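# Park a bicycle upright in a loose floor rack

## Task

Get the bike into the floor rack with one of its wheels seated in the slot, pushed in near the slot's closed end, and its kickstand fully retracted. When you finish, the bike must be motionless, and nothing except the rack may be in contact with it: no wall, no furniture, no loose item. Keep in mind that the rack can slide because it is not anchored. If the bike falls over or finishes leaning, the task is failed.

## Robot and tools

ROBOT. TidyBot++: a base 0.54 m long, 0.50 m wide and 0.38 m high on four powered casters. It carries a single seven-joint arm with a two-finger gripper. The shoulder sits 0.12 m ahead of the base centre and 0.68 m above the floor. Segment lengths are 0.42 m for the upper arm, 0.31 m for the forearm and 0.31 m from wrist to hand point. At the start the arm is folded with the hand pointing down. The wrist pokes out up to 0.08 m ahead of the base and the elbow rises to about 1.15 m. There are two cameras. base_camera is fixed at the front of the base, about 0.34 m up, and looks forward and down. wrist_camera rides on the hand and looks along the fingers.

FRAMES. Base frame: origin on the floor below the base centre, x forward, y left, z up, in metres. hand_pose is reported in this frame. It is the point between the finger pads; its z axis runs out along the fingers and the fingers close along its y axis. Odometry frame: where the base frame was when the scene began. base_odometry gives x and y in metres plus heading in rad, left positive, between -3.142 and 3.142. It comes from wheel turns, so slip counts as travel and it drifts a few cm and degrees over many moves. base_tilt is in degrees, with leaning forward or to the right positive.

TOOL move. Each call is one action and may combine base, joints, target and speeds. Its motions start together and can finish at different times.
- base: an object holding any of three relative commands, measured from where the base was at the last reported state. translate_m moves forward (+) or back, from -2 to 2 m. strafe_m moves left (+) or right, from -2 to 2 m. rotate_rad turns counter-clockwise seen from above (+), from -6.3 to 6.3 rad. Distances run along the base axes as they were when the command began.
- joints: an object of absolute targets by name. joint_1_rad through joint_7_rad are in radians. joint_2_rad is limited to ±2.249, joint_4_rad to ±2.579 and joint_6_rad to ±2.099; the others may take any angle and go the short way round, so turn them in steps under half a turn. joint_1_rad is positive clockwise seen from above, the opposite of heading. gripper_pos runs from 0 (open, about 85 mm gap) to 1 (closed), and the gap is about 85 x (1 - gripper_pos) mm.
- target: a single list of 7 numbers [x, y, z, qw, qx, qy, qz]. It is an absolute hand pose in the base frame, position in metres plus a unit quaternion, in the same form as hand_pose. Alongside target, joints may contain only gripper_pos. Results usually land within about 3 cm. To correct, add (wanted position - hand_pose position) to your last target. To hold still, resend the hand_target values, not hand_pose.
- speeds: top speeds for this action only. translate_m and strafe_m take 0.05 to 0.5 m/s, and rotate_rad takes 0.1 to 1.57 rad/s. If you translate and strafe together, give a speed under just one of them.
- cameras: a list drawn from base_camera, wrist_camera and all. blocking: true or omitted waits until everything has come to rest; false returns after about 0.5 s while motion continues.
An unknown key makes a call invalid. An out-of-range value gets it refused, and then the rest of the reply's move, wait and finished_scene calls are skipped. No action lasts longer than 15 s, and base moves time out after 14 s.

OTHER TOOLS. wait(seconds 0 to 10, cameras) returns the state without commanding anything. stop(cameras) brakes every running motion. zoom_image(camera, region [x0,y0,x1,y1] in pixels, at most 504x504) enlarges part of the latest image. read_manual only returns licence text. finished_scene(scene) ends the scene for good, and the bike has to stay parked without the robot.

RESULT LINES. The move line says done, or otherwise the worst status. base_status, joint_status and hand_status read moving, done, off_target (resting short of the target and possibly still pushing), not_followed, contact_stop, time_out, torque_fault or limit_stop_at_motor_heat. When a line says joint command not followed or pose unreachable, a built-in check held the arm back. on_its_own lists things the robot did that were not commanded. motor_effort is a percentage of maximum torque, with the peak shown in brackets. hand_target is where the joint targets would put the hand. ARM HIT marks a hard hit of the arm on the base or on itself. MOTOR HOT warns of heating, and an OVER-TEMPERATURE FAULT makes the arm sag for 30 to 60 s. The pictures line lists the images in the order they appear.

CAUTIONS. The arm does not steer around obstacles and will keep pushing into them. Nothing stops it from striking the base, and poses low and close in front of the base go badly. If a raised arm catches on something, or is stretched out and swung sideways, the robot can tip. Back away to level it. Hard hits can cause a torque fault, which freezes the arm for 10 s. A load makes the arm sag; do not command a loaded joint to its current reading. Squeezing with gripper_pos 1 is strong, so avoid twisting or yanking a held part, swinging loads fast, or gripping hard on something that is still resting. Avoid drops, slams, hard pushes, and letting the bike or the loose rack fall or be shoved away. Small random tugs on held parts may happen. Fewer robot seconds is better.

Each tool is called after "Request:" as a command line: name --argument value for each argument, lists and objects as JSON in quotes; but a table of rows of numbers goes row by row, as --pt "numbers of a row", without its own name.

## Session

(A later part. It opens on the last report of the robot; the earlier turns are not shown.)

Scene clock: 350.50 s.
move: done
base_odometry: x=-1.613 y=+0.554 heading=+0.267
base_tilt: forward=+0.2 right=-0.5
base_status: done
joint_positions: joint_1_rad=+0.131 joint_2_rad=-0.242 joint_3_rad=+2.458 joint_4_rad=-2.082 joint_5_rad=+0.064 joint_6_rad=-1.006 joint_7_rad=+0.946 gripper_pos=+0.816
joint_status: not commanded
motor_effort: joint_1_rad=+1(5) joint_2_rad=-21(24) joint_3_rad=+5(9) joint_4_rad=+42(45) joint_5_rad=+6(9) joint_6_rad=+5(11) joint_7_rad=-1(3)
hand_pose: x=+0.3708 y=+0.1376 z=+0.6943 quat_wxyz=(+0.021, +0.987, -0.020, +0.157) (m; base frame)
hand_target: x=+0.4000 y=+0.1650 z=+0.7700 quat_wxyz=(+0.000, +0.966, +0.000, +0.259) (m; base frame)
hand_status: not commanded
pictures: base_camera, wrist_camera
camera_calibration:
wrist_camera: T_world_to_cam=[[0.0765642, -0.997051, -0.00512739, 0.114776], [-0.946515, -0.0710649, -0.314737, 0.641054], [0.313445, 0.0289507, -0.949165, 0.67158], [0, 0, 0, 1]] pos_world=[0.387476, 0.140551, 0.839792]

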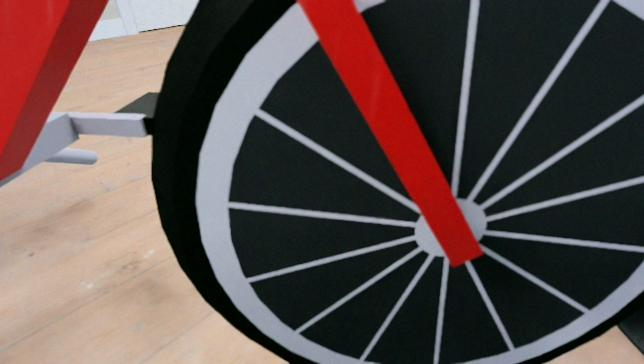

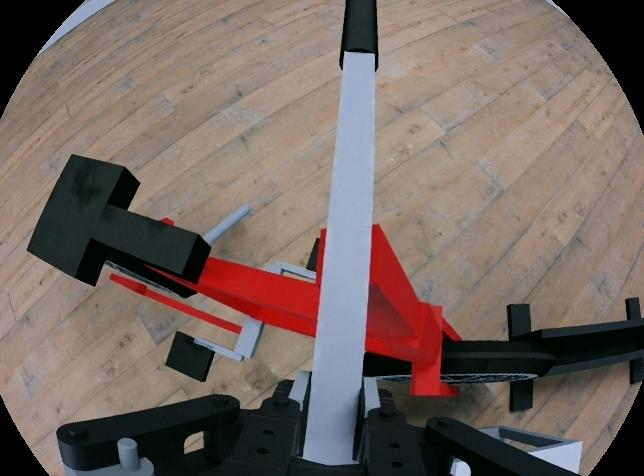

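Request:
move --base '{"translate_m": 0.022, "strafe_m": -0.06}' --speeds '{"strafe_m": 0.12}'

Request:
zoom_image --camera "wrist_camera" --region '[400, 250, 644, 476]'

Scene clock: 353.73 s.
move: done
base_odometry: x=-1.576 y=+0.501 heading=+0.267
base_tilt: forward=+0.2 right=-0.5
base_status: done
joint_positions: joint_1_rad=+0.130 joint_2_rad=-0.248 joint_3_rad=+2.455 joint_4_rad=-2.077 joint_5_rad=+0.054 joint_6_rad=-1.011 joint_7_rad=+0.946 gripper_pos=+0.816
joint_status: not commanded
motor_effort: joint_1_rad=+1(4) joint_2_rad=-18(21) joint_3_rad=+5(9) joint_4_rad=+40(41) joint_5_rad=+7(10) joint_6_rad=+8(11) joint_7_rad=+0(2)
hand_pose: x=+0.3691 y=+0.1411 z=+0.6963 quat_wxyz=(+0.018, +0.987, -0.020, +0.158) (m; base frame)
hand_target: x=+0.4000 y=+0.1650 z=+0.7700 quat_wxyz=(+0.000, +0.966, +0.000, +0.259) (m; base frame)
hand_status: not commanded
pictures: base_camera, wrist_camera
camera_calibration:
wrist_camera: T_world_to_cam=[[0.0767927, -0.996977, -0.011861, 0.122932], [-0.946155, -0.0691158, -0.316249, 0.641019], [0.314473, 0.035508, -0.948602, 0.67214], [0, 0, 0, 1]] pos_world=[0.385693, 0.142999, 0.841773]

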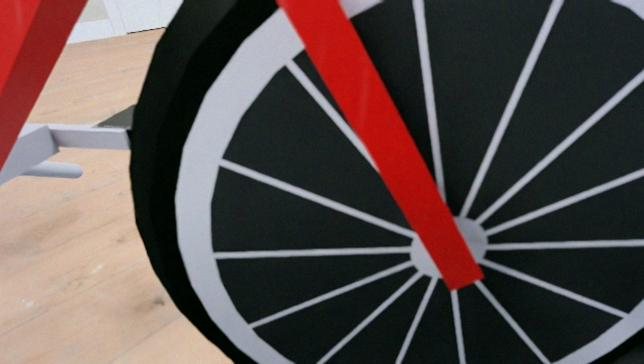

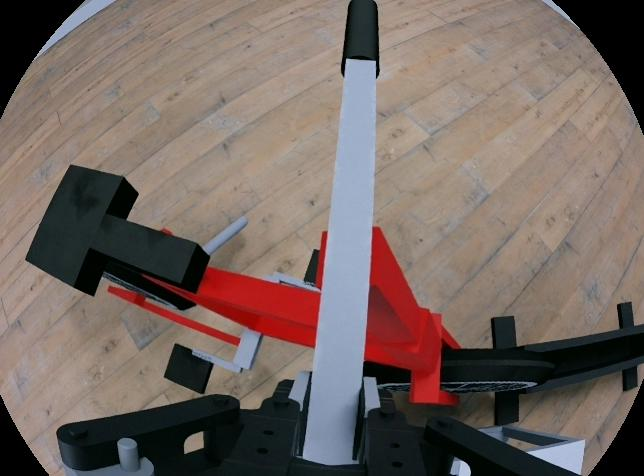

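Scaled by 2.066.

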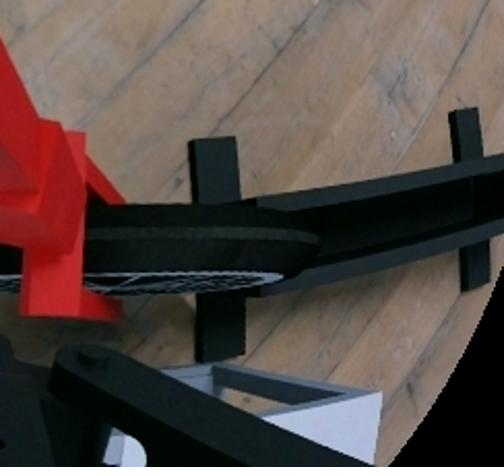

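Request:
move --target '[0.40, 0.18, 0.77, 0.0449, 0.9512, -0.1677, 0.2549]' --cameras '[]'

Request:
move --base '{"translate_m": 0.035, "strafe_m": 0.16}' --speeds '{"strafe_m": 0.15}'

Request:
zoom_image --camera "wrist_camera" --region '[400, 250, 644, 476]'

Scene clock: 360.40 s.
move: off_target
base_odometry: x=-1.576 y=+0.501 heading=+0.267
base_tilt: forward=+0.2 right=-0.5
base_status: not commanded
joint_positions: joint_1_rad=+0.806 joint_2_rad=-0.599 joint_3_rad=+2.097 joint_4_rad=-1.822 joint_5_rad=-0.222 joint_6_rad=-1.158 joint_7_rad=+0.967 gripper_pos=+0.999
joint_status: not commanded
on_its_own: gripper_pos moved +0.182 to your old target +1.000
motor_effort: joint_1_rad=+0(3) joint_2_rad=+12(22) joint_3_rad=+9(20) joint_4_rad=+18(52) joint_5_rad=+3(11) joint_6_rad=+4(12) joint_7_rad=+1(6)
hand_pose: x=+0.4086 y=+0.1813 z=+0.7806 quat_wxyz=(+0.039, +0.946, -0.173, +0.272) (m; base frame)
hand_target: x=+0.4000 y=+0.1800 z=+0.7700 quat_wxyz=(+0.045, +0.951, -0.168, +0.255) (m; base frame)
hand_status: off_target (0.014 m and 2.3 deg from the pose sent, 0.089 m and 20.9 deg at the start)
pictures: none
No camera images: "cameras" was empty.

Scene clock: 362.13 s.
move: done
base_odometry: x=-1.584 y=+0.665 heading=+0.267
base_tilt: forward=+0.2 right=-0.5
base_status: done
joint_positions: joint_1_rad=+0.806 joint_2_rad=-0.600 joint_3_rad=+2.097 joint_4_rad=-1.822 joint_5_rad=-0.222 joint_6_rad=-1.158 joint_7_rad=+0.967 gripper_pos=+0.999
joint_status: not commanded
motor_effort: joint_1_rad=+1(2) joint_2_rad=+11(12) joint_3_rad=+9(10) joint_4_rad=+18(19) joint_5_rad=+3(4) joint_6_rad=+4(5) joint_7_rad=+1(1)
hand_pose: x=+0.4086 y=+0.1812 z=+0.7807 quat_wxyz=(+0.040, +0.946, -0.173, +0.273) (m; base frame)
hand_target: x=+0.4000 y=+0.1800 z=+0.7700 quat_wxyz=(+0.045, +0.951, -0.168, +0.255) (m; base frame)
hand_status: not commanded
pictures: base_camera, wrist_camera
camera_calibration:
wrist_camera: T_world_to_cam=[[-0.225918, -0.973701, -0.0294588, 0.29411], [-0.818035, 0.206047, -0.536995, 0.777951], [0.528942, -0.0972186, -0.843071, 0.59237], [0, 0, 0, 1]] pos_world=[0.389507, 0.18367, 0.92583]

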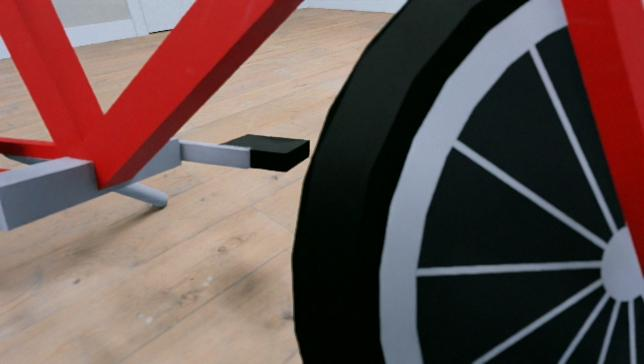

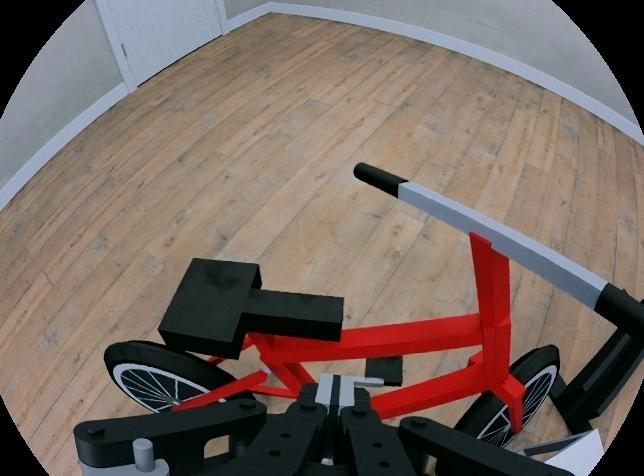

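Scaled by 2.066.

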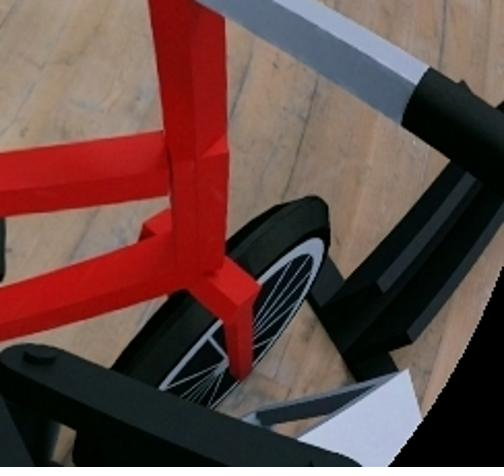

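Request:
move --base '{"translate_m": -0.12, "strafe_m": -0.2}' --joints '{"gripper_pos": 0.0}'

Request:
zoom_image --camera "wrist_camera" --region '[200, 100, 644, 476]'

Scene clock: 369.50 s.
move: done
base_odometry: x=-1.648 y=+0.440 heading=+0.267
base_tilt: forward=+0.2 right=-0.5
base_status: done
joint_positions: joint_1_rad=+0.809 joint_2_rad=-0.600 joint_3_rad=+2.097 joint_4_rad=-1.822 joint_5_rad=-0.222 joint_6_rad=-1.158 joint_7_rad=+0.967 gripper_pos=+0.000
joint_status: all done
motor_effort: joint_1_rad=+0(2) joint_2_rad=+11(12) joint_3_rad=+9(10) joint_4_rad=+17(19) joint_5_rad=+3(5) joint_6_rad=+4(5) joint_7_rad=+1(1)
hand_pose: x=+0.4091 y=+0.1804 z=+0.7807 quat_wxyz=(+0.040, +0.945, -0.175, +0.273) (m; base frame)
hand_target: x=+0.4000 y=+0.1800 z=+0.7700 quat_wxyz=(+0.045, +0.951, -0.168, +0.255) (m; base frame)
hand_status: not commanded
pictures: base_camera, wrist_camera
camera_calibration:
wrist_camera: T_world_to_cam=[[-0.228716, -0.973053, -0.0292632, 0.294297], [-0.817346, 0.208272, -0.537186, 0.777979], [0.528805, -0.0989448, -0.842956, 0.592313], [0, 0, 0, 1]] pos_world=[0.38997, 0.182942, 0.925825]

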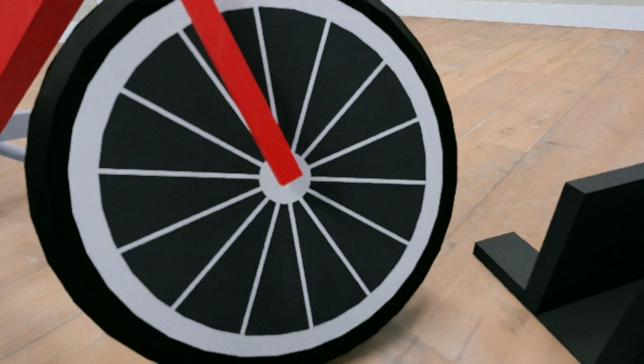

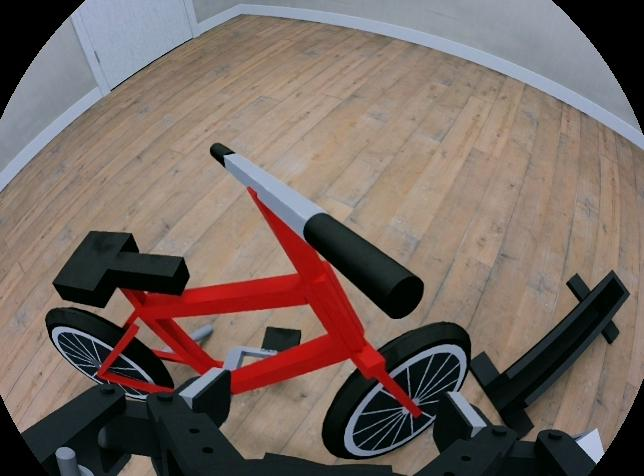

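Scaled by 1.135.

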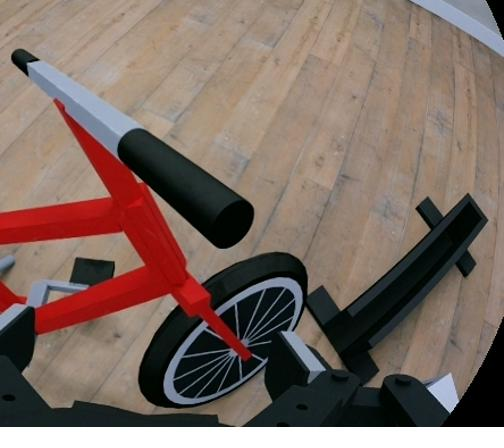

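Request:
move --base '{"translate_m": -0.06}' --cameras '[]'

Request:
move --target '[0.50, 0.185, 0.90, 0, 0.9903, 0.1392, 0]'

Scene clock: 377.80 s.
move: done
base_odometry: x=-1.706 y=+0.424 heading=+0.267
base_tilt: forward=+0.2 right=-0.5
base_status: done
joint_positions: joint_1_rad=+0.811 joint_2_rad=-0.604 joint_3_rad=+2.097 joint_4_rad=-1.822 joint_5_rad=-0.222 joint_6_rad=-1.158 joint_7_rad=+0.967 gripper_pos=+0.000
joint_status: not commanded
motor_effort: joint_1_rad=+1(2) joint_2_rad=+10(12) joint_3_rad=+9(9) joint_4_rad=+18(19) joint_5_rad=+4(4) joint_6_rad=+4(5) joint_7_rad=+1(1)
hand_pose: x=+0.4092 y=+0.1801 z=+0.7809 quat_wxyz=(+0.042, +0.945, -0.175, +0.274) (m; base frame)
hand_target: x=+0.4000 y=+0.1800 z=+0.7700 quat_wxyz=(+0.045, +0.951, -0.168, +0.255) (m; base frame)
hand_status: not commanded
pictures: none
No camera images: "cameras" was empty.

Scene clock: 380.57 s.
move: off_target
base_odometry: x=-1.706 y=+0.424 heading=+0.267
base_tilt: forward=+0.2 right=-0.5
base_status: not commanded
joint_positions: joint_1_rad=-0.400 joint_2_rad=+0.332 joint_3_rad=+3.046 joint_4_rad=-0.818 joint_5_rad=-0.015 joint_6_rad=-1.946 joint_7_rad=+1.313 gripper_pos=+0.000
joint_status: not commanded
motor_effort: joint_1_rad=+1(2) joint_2_rad=-26(27) joint_3_rad=-1(9) joint_4_rad=+17(20) joint_5_rad=+0(4) joint_6_rad=+0(5) joint_7_rad=+1(1)
hand_pose: x=+0.5051 y=+0.2049 z=+0.8980 quat_wxyz=(-0.029, +0.992, +0.118, +0.014) (m; base frame)
hand_target: x=+0.5000 y=+0.1850 z=+0.9000 quat_wxyz=(+0.000, +0.990, +0.139, +0.000) (m; base frame)
hand_status: off_target (0.021 m and 4.4 deg from the pose sent, 0.150 m and 48.7 deg at the start)
pictures: base_camera, wrist_camera
camera_calibration:
wrist_camera: T_world_to_cam=[[0.33597, -0.933177, -0.127691, 0.138564], [-0.941865, -0.332326, -0.0494886, 0.650075], [0.0037466, 0.136894, -0.990579, 0.99235], [0, 0, 0, 1]] pos_world=[0.562012, 0.209495, 1.03287]

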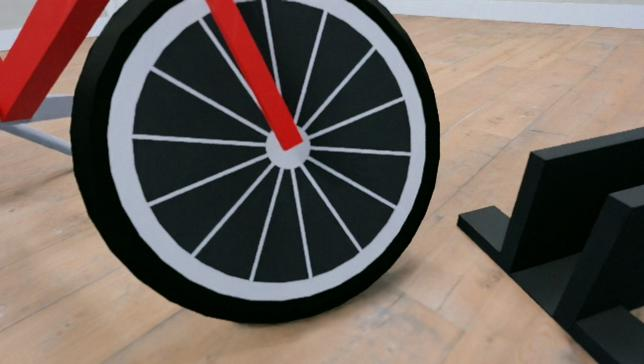

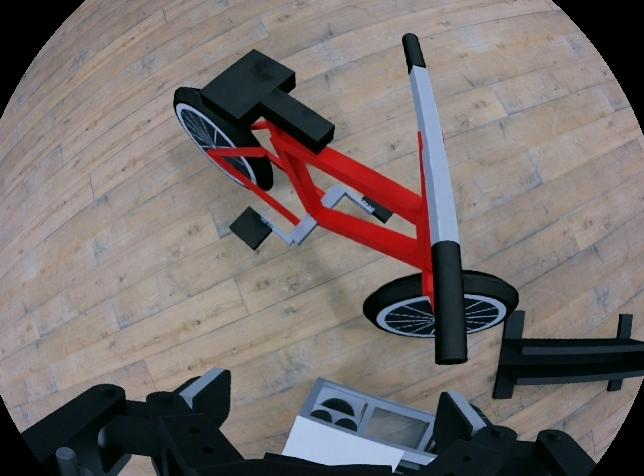

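Request:
move --target '[0.638, 0.155, 0.80, 0, 0.9816, 0.1908, 0]'

Request:
zoom_image --camera "wrist_camera" --region '[180, 100, 500, 470]'

Scene clock: 384.23 s.
move: off_target
base_odometry: x=-1.706 y=+0.424 heading=+0.267
base_tilt: forward=+0.2 right=-0.5
base_status: not commanded
joint_positions: joint_1_rad=-0.281 joint_2_rad=+0.614 joint_3_rad=+3.093 joint_4_rad=-0.717 joint_5_rad=-0.014 joint_6_rad=-1.887 joint_7_rad=+1.588 gripper_pos=+0.000
joint_status: not commanded
motor_effort: joint_1_rad=+1(2) joint_2_rad=-36(40) joint_3_rad=-1(2) joint_4_rad=+16(19) joint_5_rad=+0(1) joint_6_rad=+0(2) joint_7_rad=+1(1)
hand_pose: x=+0.6151 y=+0.1674 z=+0.7906 quat_wxyz=(-0.015, +0.984, +0.170, -0.041) (m; base frame)
hand_target: x=+0.6380 y=+0.1550 z=+0.8000 quat_wxyz=(+0.000, +0.982, +0.191, +0.000) (m; base frame)
hand_status: off_target (0.028 m and 5.5 deg from the pose sent, 0.173 m and 9.2 deg at the start)
pictures: base_camera, wrist_camera
camera_calibration:
wrist_camera: T_world_to_cam=[[0.422266, -0.897567, -0.126746, -0.00694977], [-0.899898, -0.431895, 0.060427, 0.639885], [-0.108978, 0.088542, -0.990093, 0.967746], [0, 0, 0, 1]] pos_world=[0.684229, 0.184439, 0.918612]

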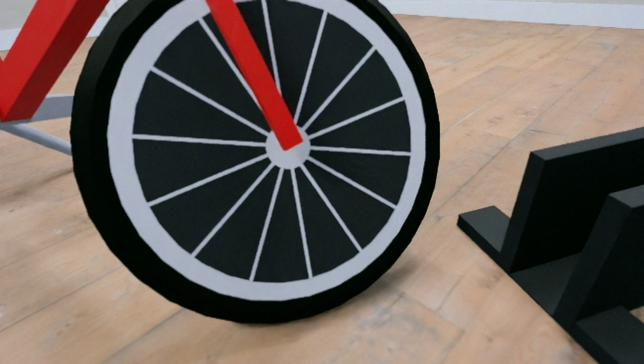

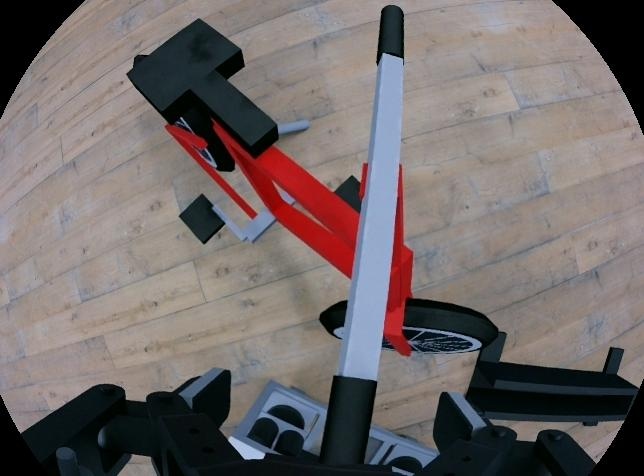

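Scaled by 1.362.

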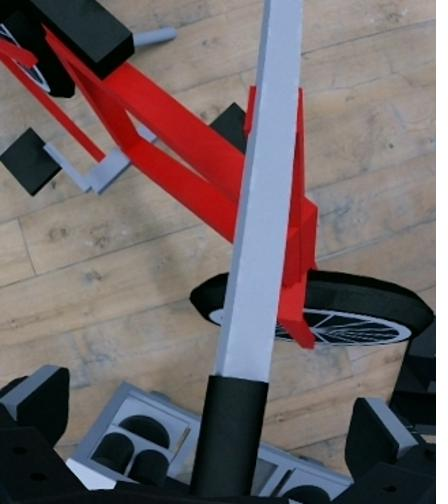

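Request:
move --target '[0.665, 0.150, 0.722, 0, 0.9833, 0.1822, 0]'

Request:
zoom_image --camera "wrist_camera" --region '[180, 100, 500, 470]'

Scene clock: 386.43 s.
move: off_target
base_odometry: x=-1.706 y=+0.424 heading=+0.267
base_tilt: forward=+0.2 right=-0.5
base_status: not commanded
joint_positions: joint_1_rad=-0.262 joint_2_rad=+0.648 joint_3_rad=+3.093 joint_4_rad=-0.859 joint_5_rad=-0.014 joint_6_rad=-1.678 joint_7_rad=+1.591 gripper_pos=+0.000
joint_status: not commanded
motor_effort: joint_1_rad=+1(2) joint_2_rad=-37(40) joint_3_rad=-1(1) joint_4_rad=+17(19) joint_5_rad=+1(2) joint_6_rad=+0(1) joint_7_rad=+1(1)
hand_pose: x=+0.6466 y=+0.1681 z=+0.7271 quat_wxyz=(-0.018, +0.987, +0.160, -0.024) (m; base frame)
hand_target: x=+0.6650 y=+0.1500 z=+0.7220 quat_wxyz=(+0.000, +0.983, +0.182, +0.000) (m; base frame)
hand_status: off_target (0.026 m and 4.3 deg from the pose sent, 0.087 m and 5.1 deg at the start)
pictures: base_camera, wrist_camera
camera_calibration:
wrist_camera: T_world_to_cam=[[0.40686, -0.904942, -0.124675, -0.017899], [-0.910298, -0.413045, 0.027415, 0.699884], [-0.0763057, 0.102338, -0.991819, 0.886042], [0, 0, 0, 1]] pos_world=[0.711996, 0.182211, 0.857374]

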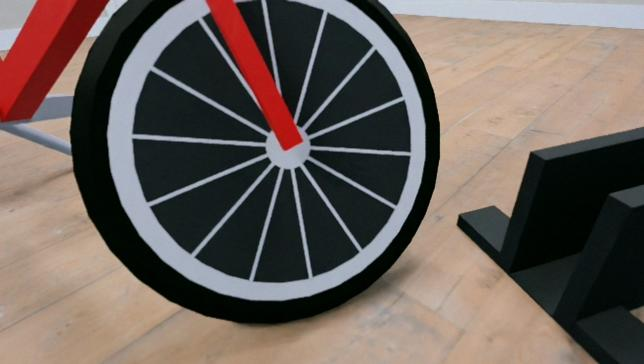

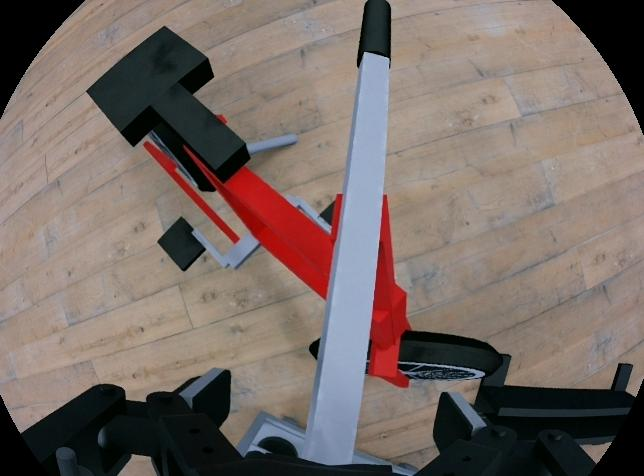

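Scaled by 1.362.

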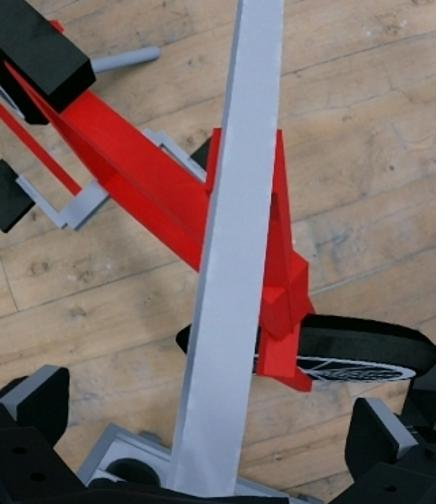

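Request:
move --target '[0.665, 0.148, 0.69, 0, 0.9833, 0.1822, 0]'

Request:
zoom_image --camera "wrist_camera" --region '[180, 200, 500, 476]'

Request:
move --joints '{"gripper_pos": 1.0}'

Scene clock: 387.87 s.
move: off_target
base_odometry: x=-1.706 y=+0.424 heading=+0.267
base_tilt: forward=+0.2 right=-0.5
base_status: not commanded
joint_positions: joint_1_rad=-0.255 joint_2_rad=+0.649 joint_3_rad=+3.093 joint_4_rad=-0.962 joint_5_rad=-0.014 joint_6_rad=-1.574 joint_7_rad=+1.591 gripper_pos=+0.000
joint_status: not commanded
motor_effort: joint_1_rad=+1(1) joint_2_rad=-37(39) joint_3_rad=-1(2) joint_4_rad=+18(19) joint_5_rad=+1(1) joint_6_rad=+0(1) joint_7_rad=+1(1)
hand_pose: x=+0.6481 y=+0.1656 z=+0.6940 quat_wxyz=(-0.018, +0.987, +0.156, -0.024) (m; base frame)
hand_target: x=+0.6650 y=+0.1480 z=+0.6900 quat_wxyz=(+0.000, +0.983, +0.182, +0.000) (m; base frame)
hand_status: off_target (0.025 m and 4.6 deg from the pose sent, 0.046 m and 4.3 deg at the start)
pictures: base_camera, wrist_camera
camera_calibration:
wrist_camera: T_world_to_cam=[[0.399445, -0.90827, -0.124458, -0.0197646], [-0.91361, -0.405628, 0.027983, 0.7017], [-0.0758995, 0.102528, -0.99183, 0.85327], [0, 0, 0, 1]] pos_world=[0.713738, 0.179193, 0.824203]

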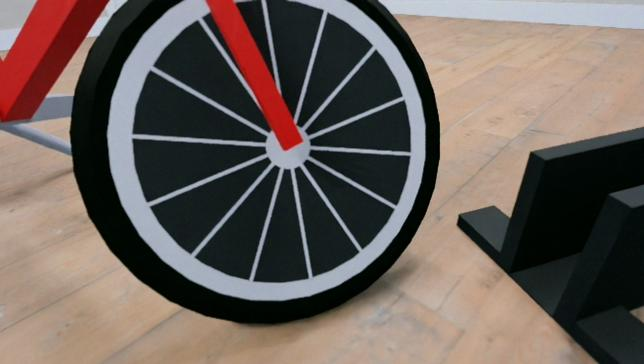

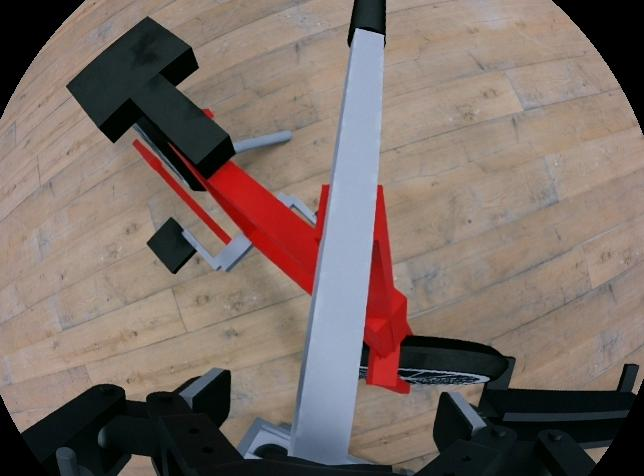

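Scaled by 1.575.

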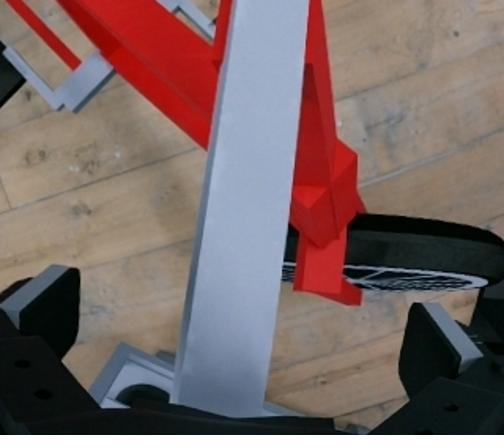

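Scene clock: 388.97 s.
move: off_target
base_odometry: x=-1.706 y=+0.424 heading=+0.267
base_tilt: forward=+0.2 right=-0.5
base_status: not commanded
joint_positions: joint_1_rad=-0.255 joint_2_rad=+0.648 joint_3_rad=+3.093 joint_4_rad=-0.964 joint_5_rad=-0.017 joint_6_rad=-1.571 joint_7_rad=+1.591 gripper_pos=+0.789
joint_status: gripper_pos off_target (ended at +0.789, target +1.000)
motor_effort: joint_1_rad=+1(4) joint_2_rad=-35(38) joint_3_rad=+2(3) joint_4_rad=+18(19) joint_5_rad=+5(8) joint_6_rad=+1(3) joint_7_rad=+2(3)
hand_pose: x=+0.6480 y=+0.1669 z=+0.6941 quat_wxyz=(-0.020, +0.987, +0.157, -0.024) (m; base frame)
hand_target: x=+0.6650 y=+0.1480 z=+0.6900 quat_wxyz=(+0.000, +0.983, +0.182, +0.000) (m; base frame)
hand_status: not commanded
pictures: base_camera, wrist_camera
camera_calibration:
wrist_camera: T_world_to_cam=[[0.40035, -0.907422, -0.127695, -0.0169933], [-0.913281, -0.406528, 0.0255332, 0.703741], [-0.0750812, 0.1064, -0.991485, 0.851873], [0, 0, 0, 1]] pos_world=[0.713476, 0.180031, 0.82448]

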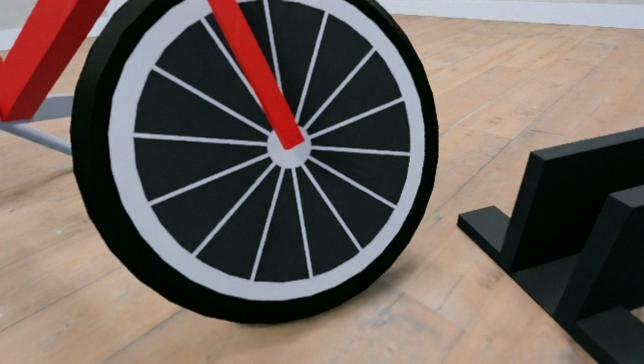

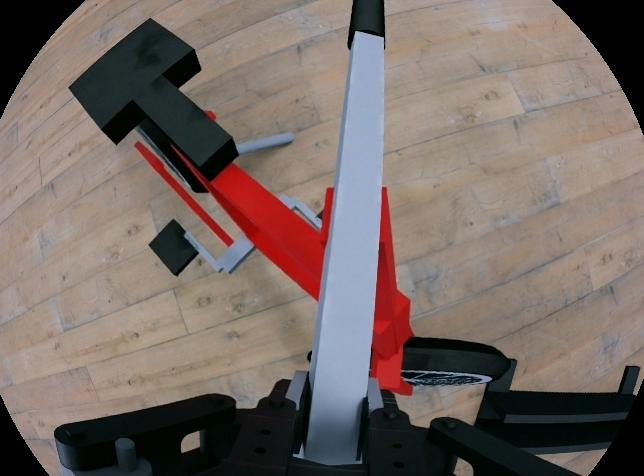

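Request:
move --target '[0.59, 0.148, 0.70, 0, 0.9903, 0.1392, 0]' --cameras '[]'

Request:
move --target '[0.53, 0.148, 0.705, 0, 0.9945, 0.1045, 0]'

Scene clock: 391.73 s.
move: off_target
base_odometry: x=-1.705 y=+0.424 heading=+0.267
base_tilt: forward=+0.2 right=-0.5
base_status: not commanded
joint_positions: joint_1_rad=-0.255 joint_2_rad=+0.479 joint_3_rad=+3.093 joint_4_rad=-1.236 joint_5_rad=-0.014 joint_6_rad=-1.421 joint_7_rad=+1.585 gripper_pos=+0.796
joint_status: not commanded
motor_effort: joint_1_rad=+0(3) joint_2_rad=-35(38) joint_3_rad=-1(3) joint_4_rad=+14(18) joint_5_rad=+4(8) joint_6_rad=-6(10) joint_7_rad=+1(3)
hand_pose: x=+0.6014 y=+0.1538 z=+0.6996 quat_wxyz=(-0.019, +0.988, +0.154, +0.001) (m; base frame)
hand_target: x=+0.5900 y=+0.1480 z=+0.7000 quat_wxyz=(+0.000, +0.990, +0.139, +0.000) (m; base frame)
hand_status: off_target (0.013 m and 2.8 deg from the pose sent, 0.061 m and 4.1 deg at the start)
pictures: none
No camera images: "cameras" was empty.

Scene clock: 393.07 s.
move: off_target
base_odometry: x=-1.705 y=+0.424 heading=+0.267
base_tilt: forward=+0.2 right=-0.5
base_status: not commanded
joint_positions: joint_1_rad=-0.278 joint_2_rad=+0.344 joint_3_rad=+3.075 joint_4_rad=-1.440 joint_5_rad=-0.012 joint_6_rad=-1.376 joint_7_rad=+1.490 gripper_pos=+0.805
joint_status: not commanded
motor_effort: joint_1_rad=+1(2) joint_2_rad=-29(35) joint_3_rad=+0(2) joint_4_rad=+15(17) joint_5_rad=+3(5) joint_6_rad=-5(9) joint_7_rad=+0(1)
hand_pose: x=+0.5346 y=+0.1524 z=+0.7007 quat_wxyz=(-0.015, +0.992, +0.128, -0.012) (m; base frame)
hand_target: x=+0.5300 y=+0.1480 z=+0.7050 quat_wxyz=(+0.000, +0.995, +0.105, +0.000) (m; base frame)
hand_status: off_target (0.008 m and 3.6 deg from the pose sent, 0.072 m and 6.1 deg at the start)
pictures: base_camera, wrist_camera
camera_calibration:
wrist_camera: T_world_to_cam=[[0.350032, -0.93008, -0.111482, 0.0351152], [-0.935579, -0.353031, 0.00776019, 0.610342], [-0.0465743, 0.101584, -0.993736, 0.838469], [0, 0, 0, 1]] pos_world=[0.597783, 0.162954, 0.832396]

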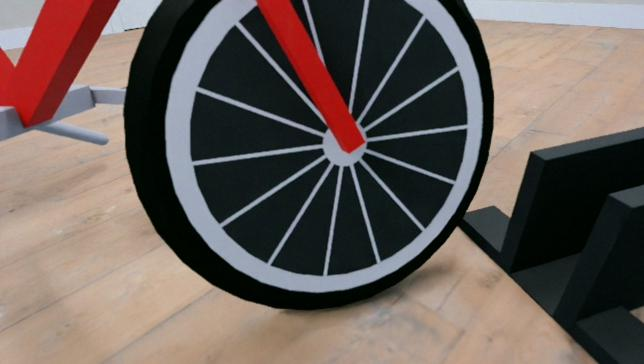

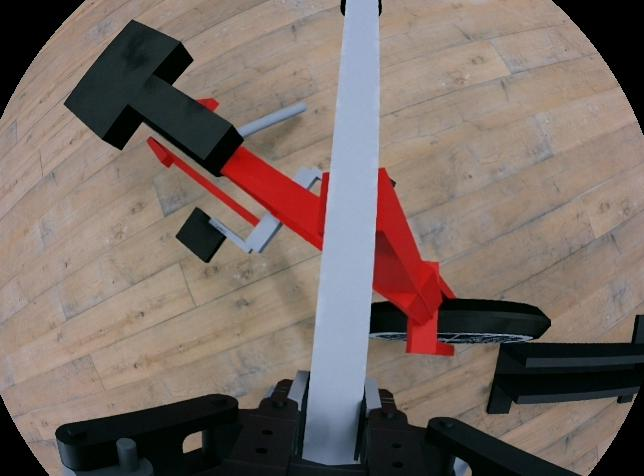

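Request:
move --target '[0.46, 0.148, 0.705, 0, 0.9976, 0.0698, 0]'

Scene clock: 395.03 s.
move: off_target
base_odometry: x=-1.705 y=+0.424 heading=+0.267
base_tilt: forward=+0.2 right=-0.5
base_status: not commanded
joint_positions: joint_1_rad=-0.295 joint_2_rad=+0.207 joint_3_rad=+3.020 joint_4_rad=-1.658 joint_5_rad=-0.001 joint_6_rad=-1.335 joint_7_rad=+1.364 gripper_pos=+0.807
joint_status: not commanded
motor_effort: joint_1_rad=+1(3) joint_2_rad=-25(31) joint_3_rad=+1(2) joint_4_rad=+19(21) joint_5_rad=+1(4) joint_6_rad=-4(8) joint_7_rad=-2(2)
hand_pose: x=+0.4552 y=+0.1493 z=+0.6926 quat_wxyz=(-0.004, +0.994, +0.104, -0.031) (m; base frame)
hand_target: x=+0.4600 y=+0.1480 z=+0.7050 quat_wxyz=(+0.000, +0.998, +0.070, +0.000) (m; base frame)
hand_status: off_target (0.013 m and 5.3 deg from the pose sent, 0.075 m and 7.1 deg at the start)
pictures: base_camera, wrist_camera
camera_calibration:
wrist_camera: T_world_to_cam=[[0.300364, -0.948914, -0.0966578, 0.0743297], [-0.95073, -0.306004, 0.049729, 0.505801], [-0.0767663, 0.0769587, -0.994075, 0.844682], [0, 0, 0, 1]] pos_world=[0.523397, 0.160304, 0.821708]

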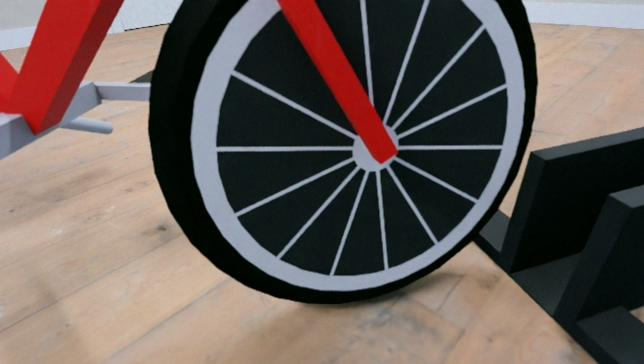

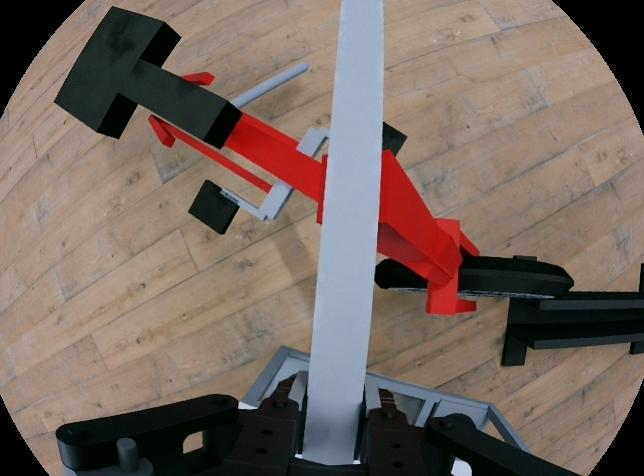

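Request:
move --target '[0.508, 0.148, 0.705, 0, 0.9998, 0.0175, 0]'

Request:
zoom_image --camera "wrist_camera" --region '[380, 220, 644, 430]'

Request:
zoom_image --camera "base_camera" --region '[424, 80, 644, 364]'

Scene clock: 401.53 s.
move: off_target
base_odometry: x=-1.705 y=+0.424 heading=+0.267
base_tilt: forward=+0.2 right=-0.6
base_status: not commanded
joint_positions: joint_1_rad=-0.297 joint_2_rad=+0.280 joint_3_rad=+3.050 joint_4_rad=-1.549 joint_5_rad=-0.001 joint_6_rad=-1.336 joint_7_rad=+1.299 gripper_pos=+0.807
joint_status: not commanded
motor_effort: joint_1_rad=+0(3) joint_2_rad=-28(29) joint_3_rad=-1(1) joint_4_rad=+19(21) joint_5_rad=+2(3) joint_6_rad=+0(5) joint_7_rad=+0(2)
hand_pose: x=+0.5002 y=+0.1562 z=+0.6957 quat_wxyz=(-0.009, +0.998, +0.057, -0.015) (m; base frame)
hand_target: x=+0.5080 y=+0.1480 z=+0.7050 quat_wxyz=(+0.000, +1.000, +0.018, +0.000) (m; base frame)
hand_status: off_target (0.015 m and 4.9 deg from the pose sent, 0.054 m and 10.5 deg at the start)
pictures: base_camera, wrist_camera
camera_calibration:
wrist_camera: T_world_to_cam=[[0.212523, -0.972122, -0.0990553, 0.11687], [-0.976452, -0.215125, 0.0162401, 0.572498], [-0.0370966, 0.0932713, -0.994949, 0.828895], [0, 0, 0, 1]] pos_world=[0.564929, 0.159458, 0.826988]

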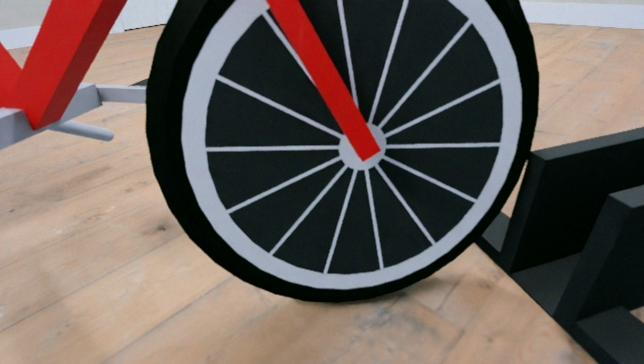

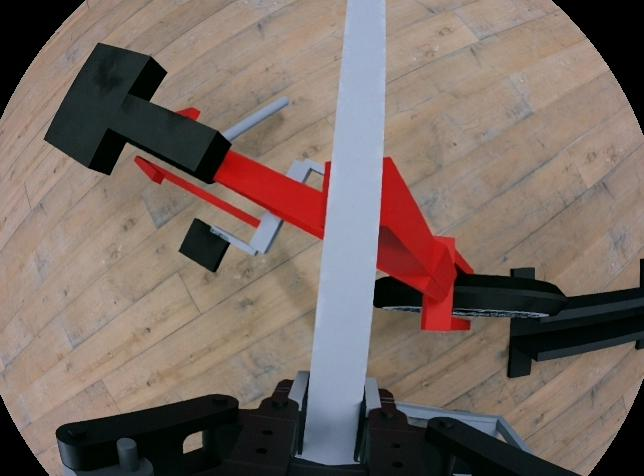

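Scaled by 1.909.

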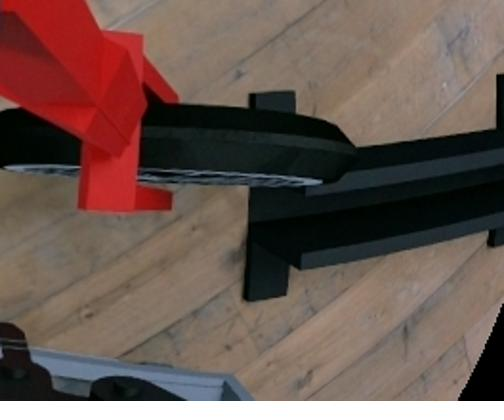

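Scaled by 1.775.

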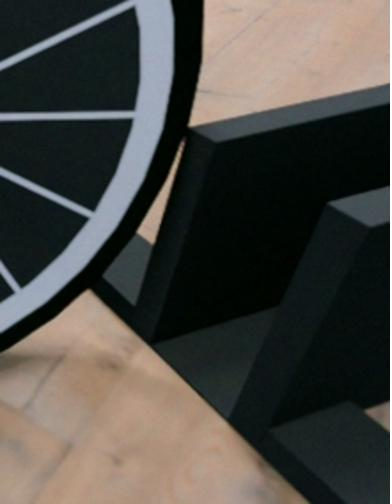

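Request:
move --target '[0.513, 0.129, 0.705, 0, 0.9763, 0.2164, 0]' --cameras '[]'

Request:
move --base '{"translate_m": -0.085, "strafe_m": 0.15}' --speeds '{"strafe_m": 0.15}'

Scene clock: 406.13 s.
move: off_target
base_odometry: x=-1.705 y=+0.424 heading=+0.267
base_tilt: forward=+0.2 right=-0.5
base_status: not commanded
joint_positions: joint_1_rad=-0.221 joint_2_rad=+0.273 joint_3_rad=+3.040 joint_4_rad=-1.543 joint_5_rad=-0.001 joint_6_rad=-1.336 joint_7_rad=+1.592 gripper_pos=+0.807
joint_status: not commanded
motor_effort: joint_1_rad=-2(3) joint_2_rad=-24(28) joint_3_rad=-2(3) joint_4_rad=+17(19) joint_5_rad=+5(6) joint_6_rad=+2(2) joint_7_rad=+3(3)
hand_pose: x=+0.5117 y=+0.1309 z=+0.7000 quat_wxyz=(-0.013, +0.985, +0.169, -0.007) (m; base frame)
hand_target: x=+0.5130 y=+0.1290 z=+0.7050 quat_wxyz=(+0.000, +0.976, +0.216, +0.000) (m; base frame)
hand_status: off_target (0.005 m and 5.8 deg from the pose sent, 0.032 m and 18.6 deg at the start)
pictures: none
No camera images: "cameras" was empty.

Scene clock: 408.17 s.
move: done
base_odometry: x=-1.827 y=+0.547 heading=+0.267
base_tilt: forward=+0.2 right=-0.5
base_status: done
joint_positions: joint_1_rad=-0.234 joint_2_rad=+0.282 joint_3_rad=+3.020 joint_4_rad=-1.543 joint_5_rad=+0.011 joint_6_rad=-1.336 joint_7_rad=+1.603 gripper_pos=+0.807
joint_status: not commanded
motor_effort: joint_1_rad=+1(6) joint_2_rad=-29(30) joint_3_rad=+0(6) joint_4_rad=+20(21) joint_5_rad=+2(5) joint_6_rad=-1(3) joint_7_rad=+0(3)
hand_pose: x=+0.5084 y=+0.1399 z=+0.6969 quat_wxyz=(-0.010, +0.981, +0.191, -0.010) (m; base frame)
hand_target: x=+0.5130 y=+0.1290 z=+0.7050 quat_wxyz=(+0.000, +0.976, +0.216, +0.000) (m; base frame)
hand_status: not commanded
pictures: base_camera, wrist_camera
camera_calibration:
wrist_camera: T_world_to_cam=[[0.466485, -0.87863, -0.101985, -0.0407793], [-0.883022, -0.469313, 0.00427404, 0.573439], [-0.0516182, 0.0880611, -0.994777, 0.839912], [0, 0, 0, 1]] pos_world=[0.568737, 0.159329, 0.828915]

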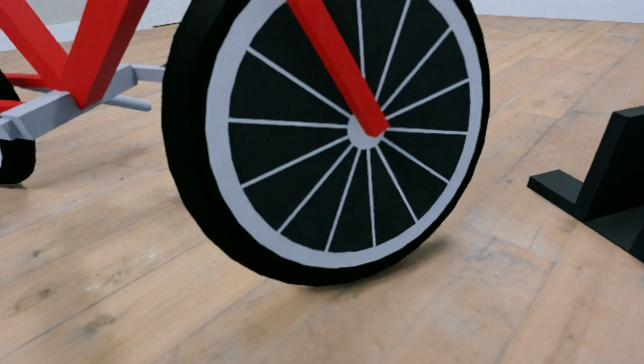

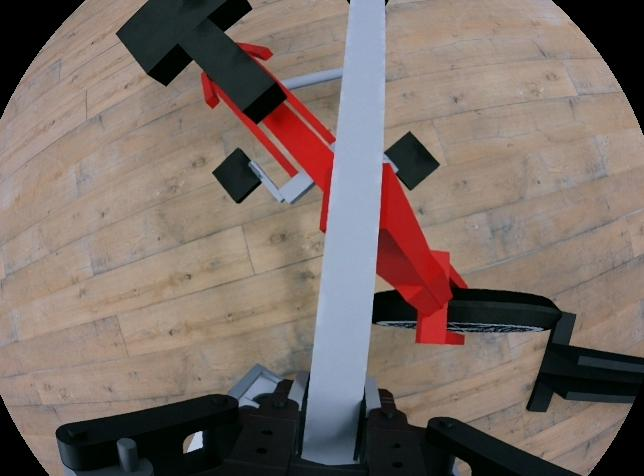

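Request:
move --target '[0.512, 0.165, 0.705, 0, 0.9816, -0.1908, 0]' --cameras '[]'

Request:
move --base '{"translate_m": -0.036, "strafe_m": -0.125}' --speeds '{"strafe_m": 0.15}'

Scene clock: 412.00 s.
move: off_target
base_odometry: x=-1.827 y=+0.547 heading=+0.267
base_tilt: forward=+0.2 right=-0.6
base_status: not commanded
joint_positions: joint_1_rad=-0.384 joint_2_rad=+0.321 joint_3_rad=+3.113 joint_4_rad=-1.531 joint_5_rad=+0.011 joint_6_rad=-1.336 joint_7_rad=+0.873 gripper_pos=+0.808
joint_status: not commanded
motor_effort: joint_1_rad=+1(4) joint_2_rad=-32(34) joint_3_rad=+0(2) joint_4_rad=+20(22) joint_5_rad=+0(2) joint_6_rad=-5(7) joint_7_rad=-1(2)
hand_pose: x=+0.5048 y=+0.1662 z=+0.6832 quat_wxyz=(+0.013, +0.990, -0.141, -0.019) (m; base frame)
hand_target: x=+0.5120 y=+0.1650 z=+0.7050 quat_wxyz=(+0.000, +0.982, -0.191, +0.000) (m; base frame)
hand_status: off_target (0.023 m and 6.3 deg from the pose sent, 0.027 m and 44.1 deg at the start)
pictures: none
No camera images: "cameras" was empty.

Scene clock: 413.77 s.
move: done
base_odometry: x=-1.829 y=+0.416 heading=+0.267
base_tilt: forward=+0.2 right=-0.5
base_status: done
joint_positions: joint_1_rad=-0.382 joint_2_rad=+0.326 joint_3_rad=+3.127 joint_4_rad=-1.523 joint_5_rad=+0.009 joint_6_rad=-1.336 joint_7_rad=+0.863 gripper_pos=+0.808
joint_status: not commanded
motor_effort: joint_1_rad=+0(6) joint_2_rad=-31(35) joint_3_rad=+0(4) joint_4_rad=+19(25) joint_5_rad=+1(4) joint_6_rad=-5(9) joint_7_rad=-1(2)
hand_pose: x=+0.5101 y=+0.1622 z=+0.6833 quat_wxyz=(+0.013, +0.988, -0.154, -0.017) (m; base frame)
hand_target: x=+0.5120 y=+0.1650 z=+0.7050 quat_wxyz=(+0.000, +0.982, -0.191, +0.000) (m; base frame)
hand_status: not commanded
pictures: base_camera, wrist_camera
camera_calibration:
wrist_camera: T_world_to_cam=[[-0.205338, -0.977451, -0.0492608, 0.299326], [-0.978607, 0.204399, 0.0234508, 0.511788], [-0.0128531, 0.0530223, -0.998511, 0.812946], [0, 0, 0, 1]] pos_world=[0.572751, 0.144864, 0.814479]

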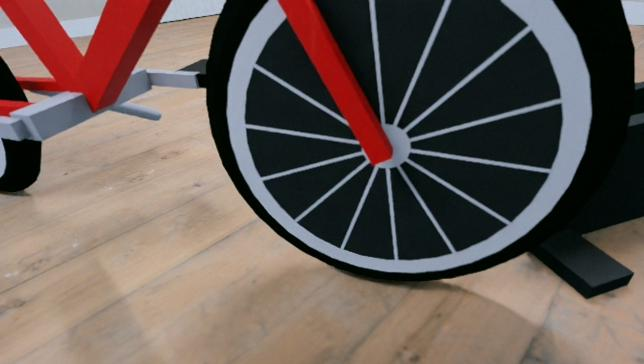

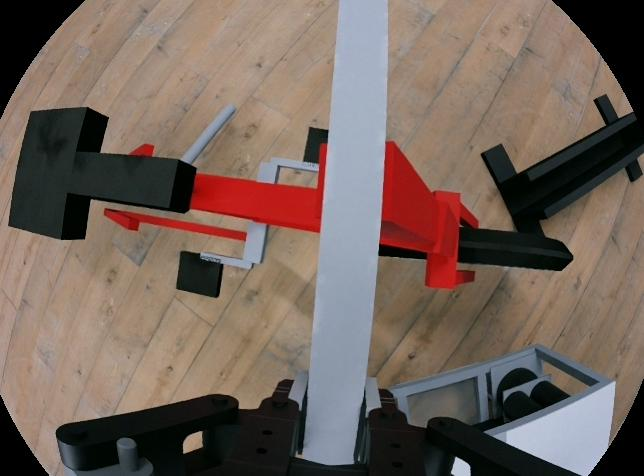

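Request:
move

Request:
zoom_image --camera "base_camera" --region '[330, 80, 644, 364]'

Scene clock: 417.50 s.
base_odometry: x=-1.829 y=+0.416 heading=+0.267
base_tilt: forward=+0.2 right=-0.5
base_status: done
joint_positions: joint_1_rad=-0.382 joint_2_rad=+0.326 joint_3_rad=+3.127 joint_4_rad=-1.523 joint_5_rad=+0.009 joint_6_rad=-1.336 joint_7_rad=+0.863 gripper_pos=+0.808
joint_status: not commanded
motor_effort: joint_1_rad=+0(6) joint_2_rad=-32(35) joint_3_rad=+0(4) joint_4_rad=+19(25) joint_5_rad=+1(4) joint_6_rad=-5(9) joint_7_rad=-1(2)
hand_pose: x=+0.5101 y=+0.1622 z=+0.6833 quat_wxyz=(+0.013, +0.988, -0.154, -0.017) (m; base frame)
hand_target: x=+0.5120 y=+0.1650 z=+0.7050 quat_wxyz=(+0.000, +0.982, -0.191, +0.000) (m; base frame)
hand_status: not commanded
pictures: base_camera, wrist_camera
camera_calibration:
wrist_camera: T_world_to_cam=[[-0.205338, -0.977451, -0.0492608, 0.299326], [-0.978607, 0.204399, 0.0234508, 0.511788], [-0.0128531, 0.0530223, -0.998511, 0.812946], [0, 0, 0, 1]] pos_world=[0.572751, 0.144864, 0.814479]

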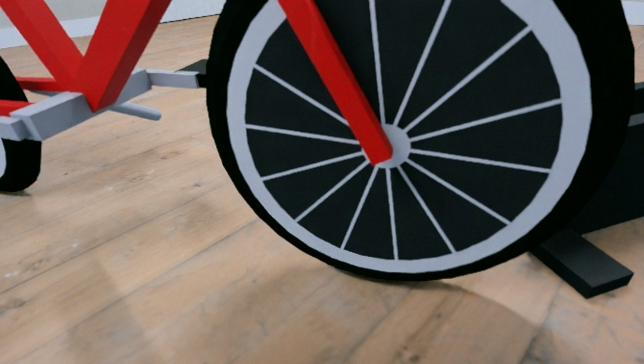

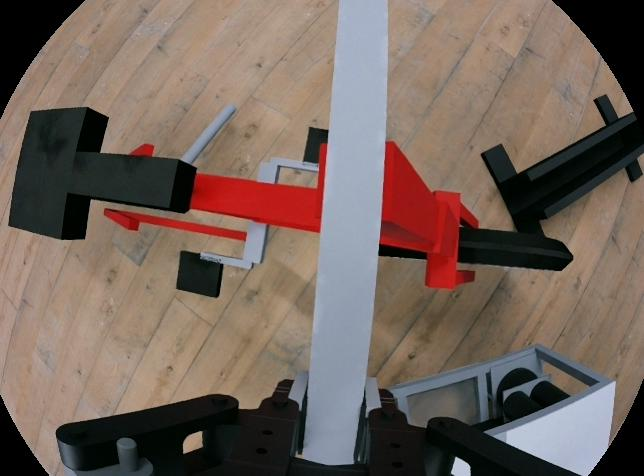

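Scaled by 1.605.

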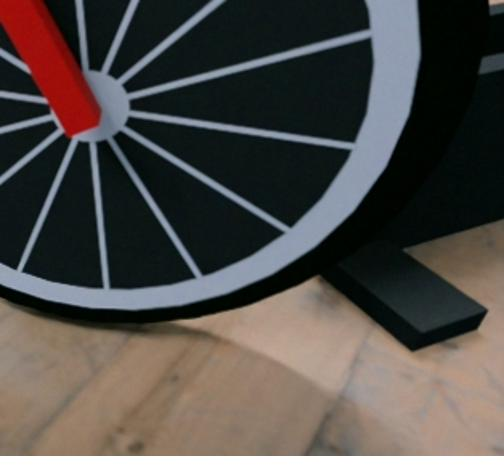

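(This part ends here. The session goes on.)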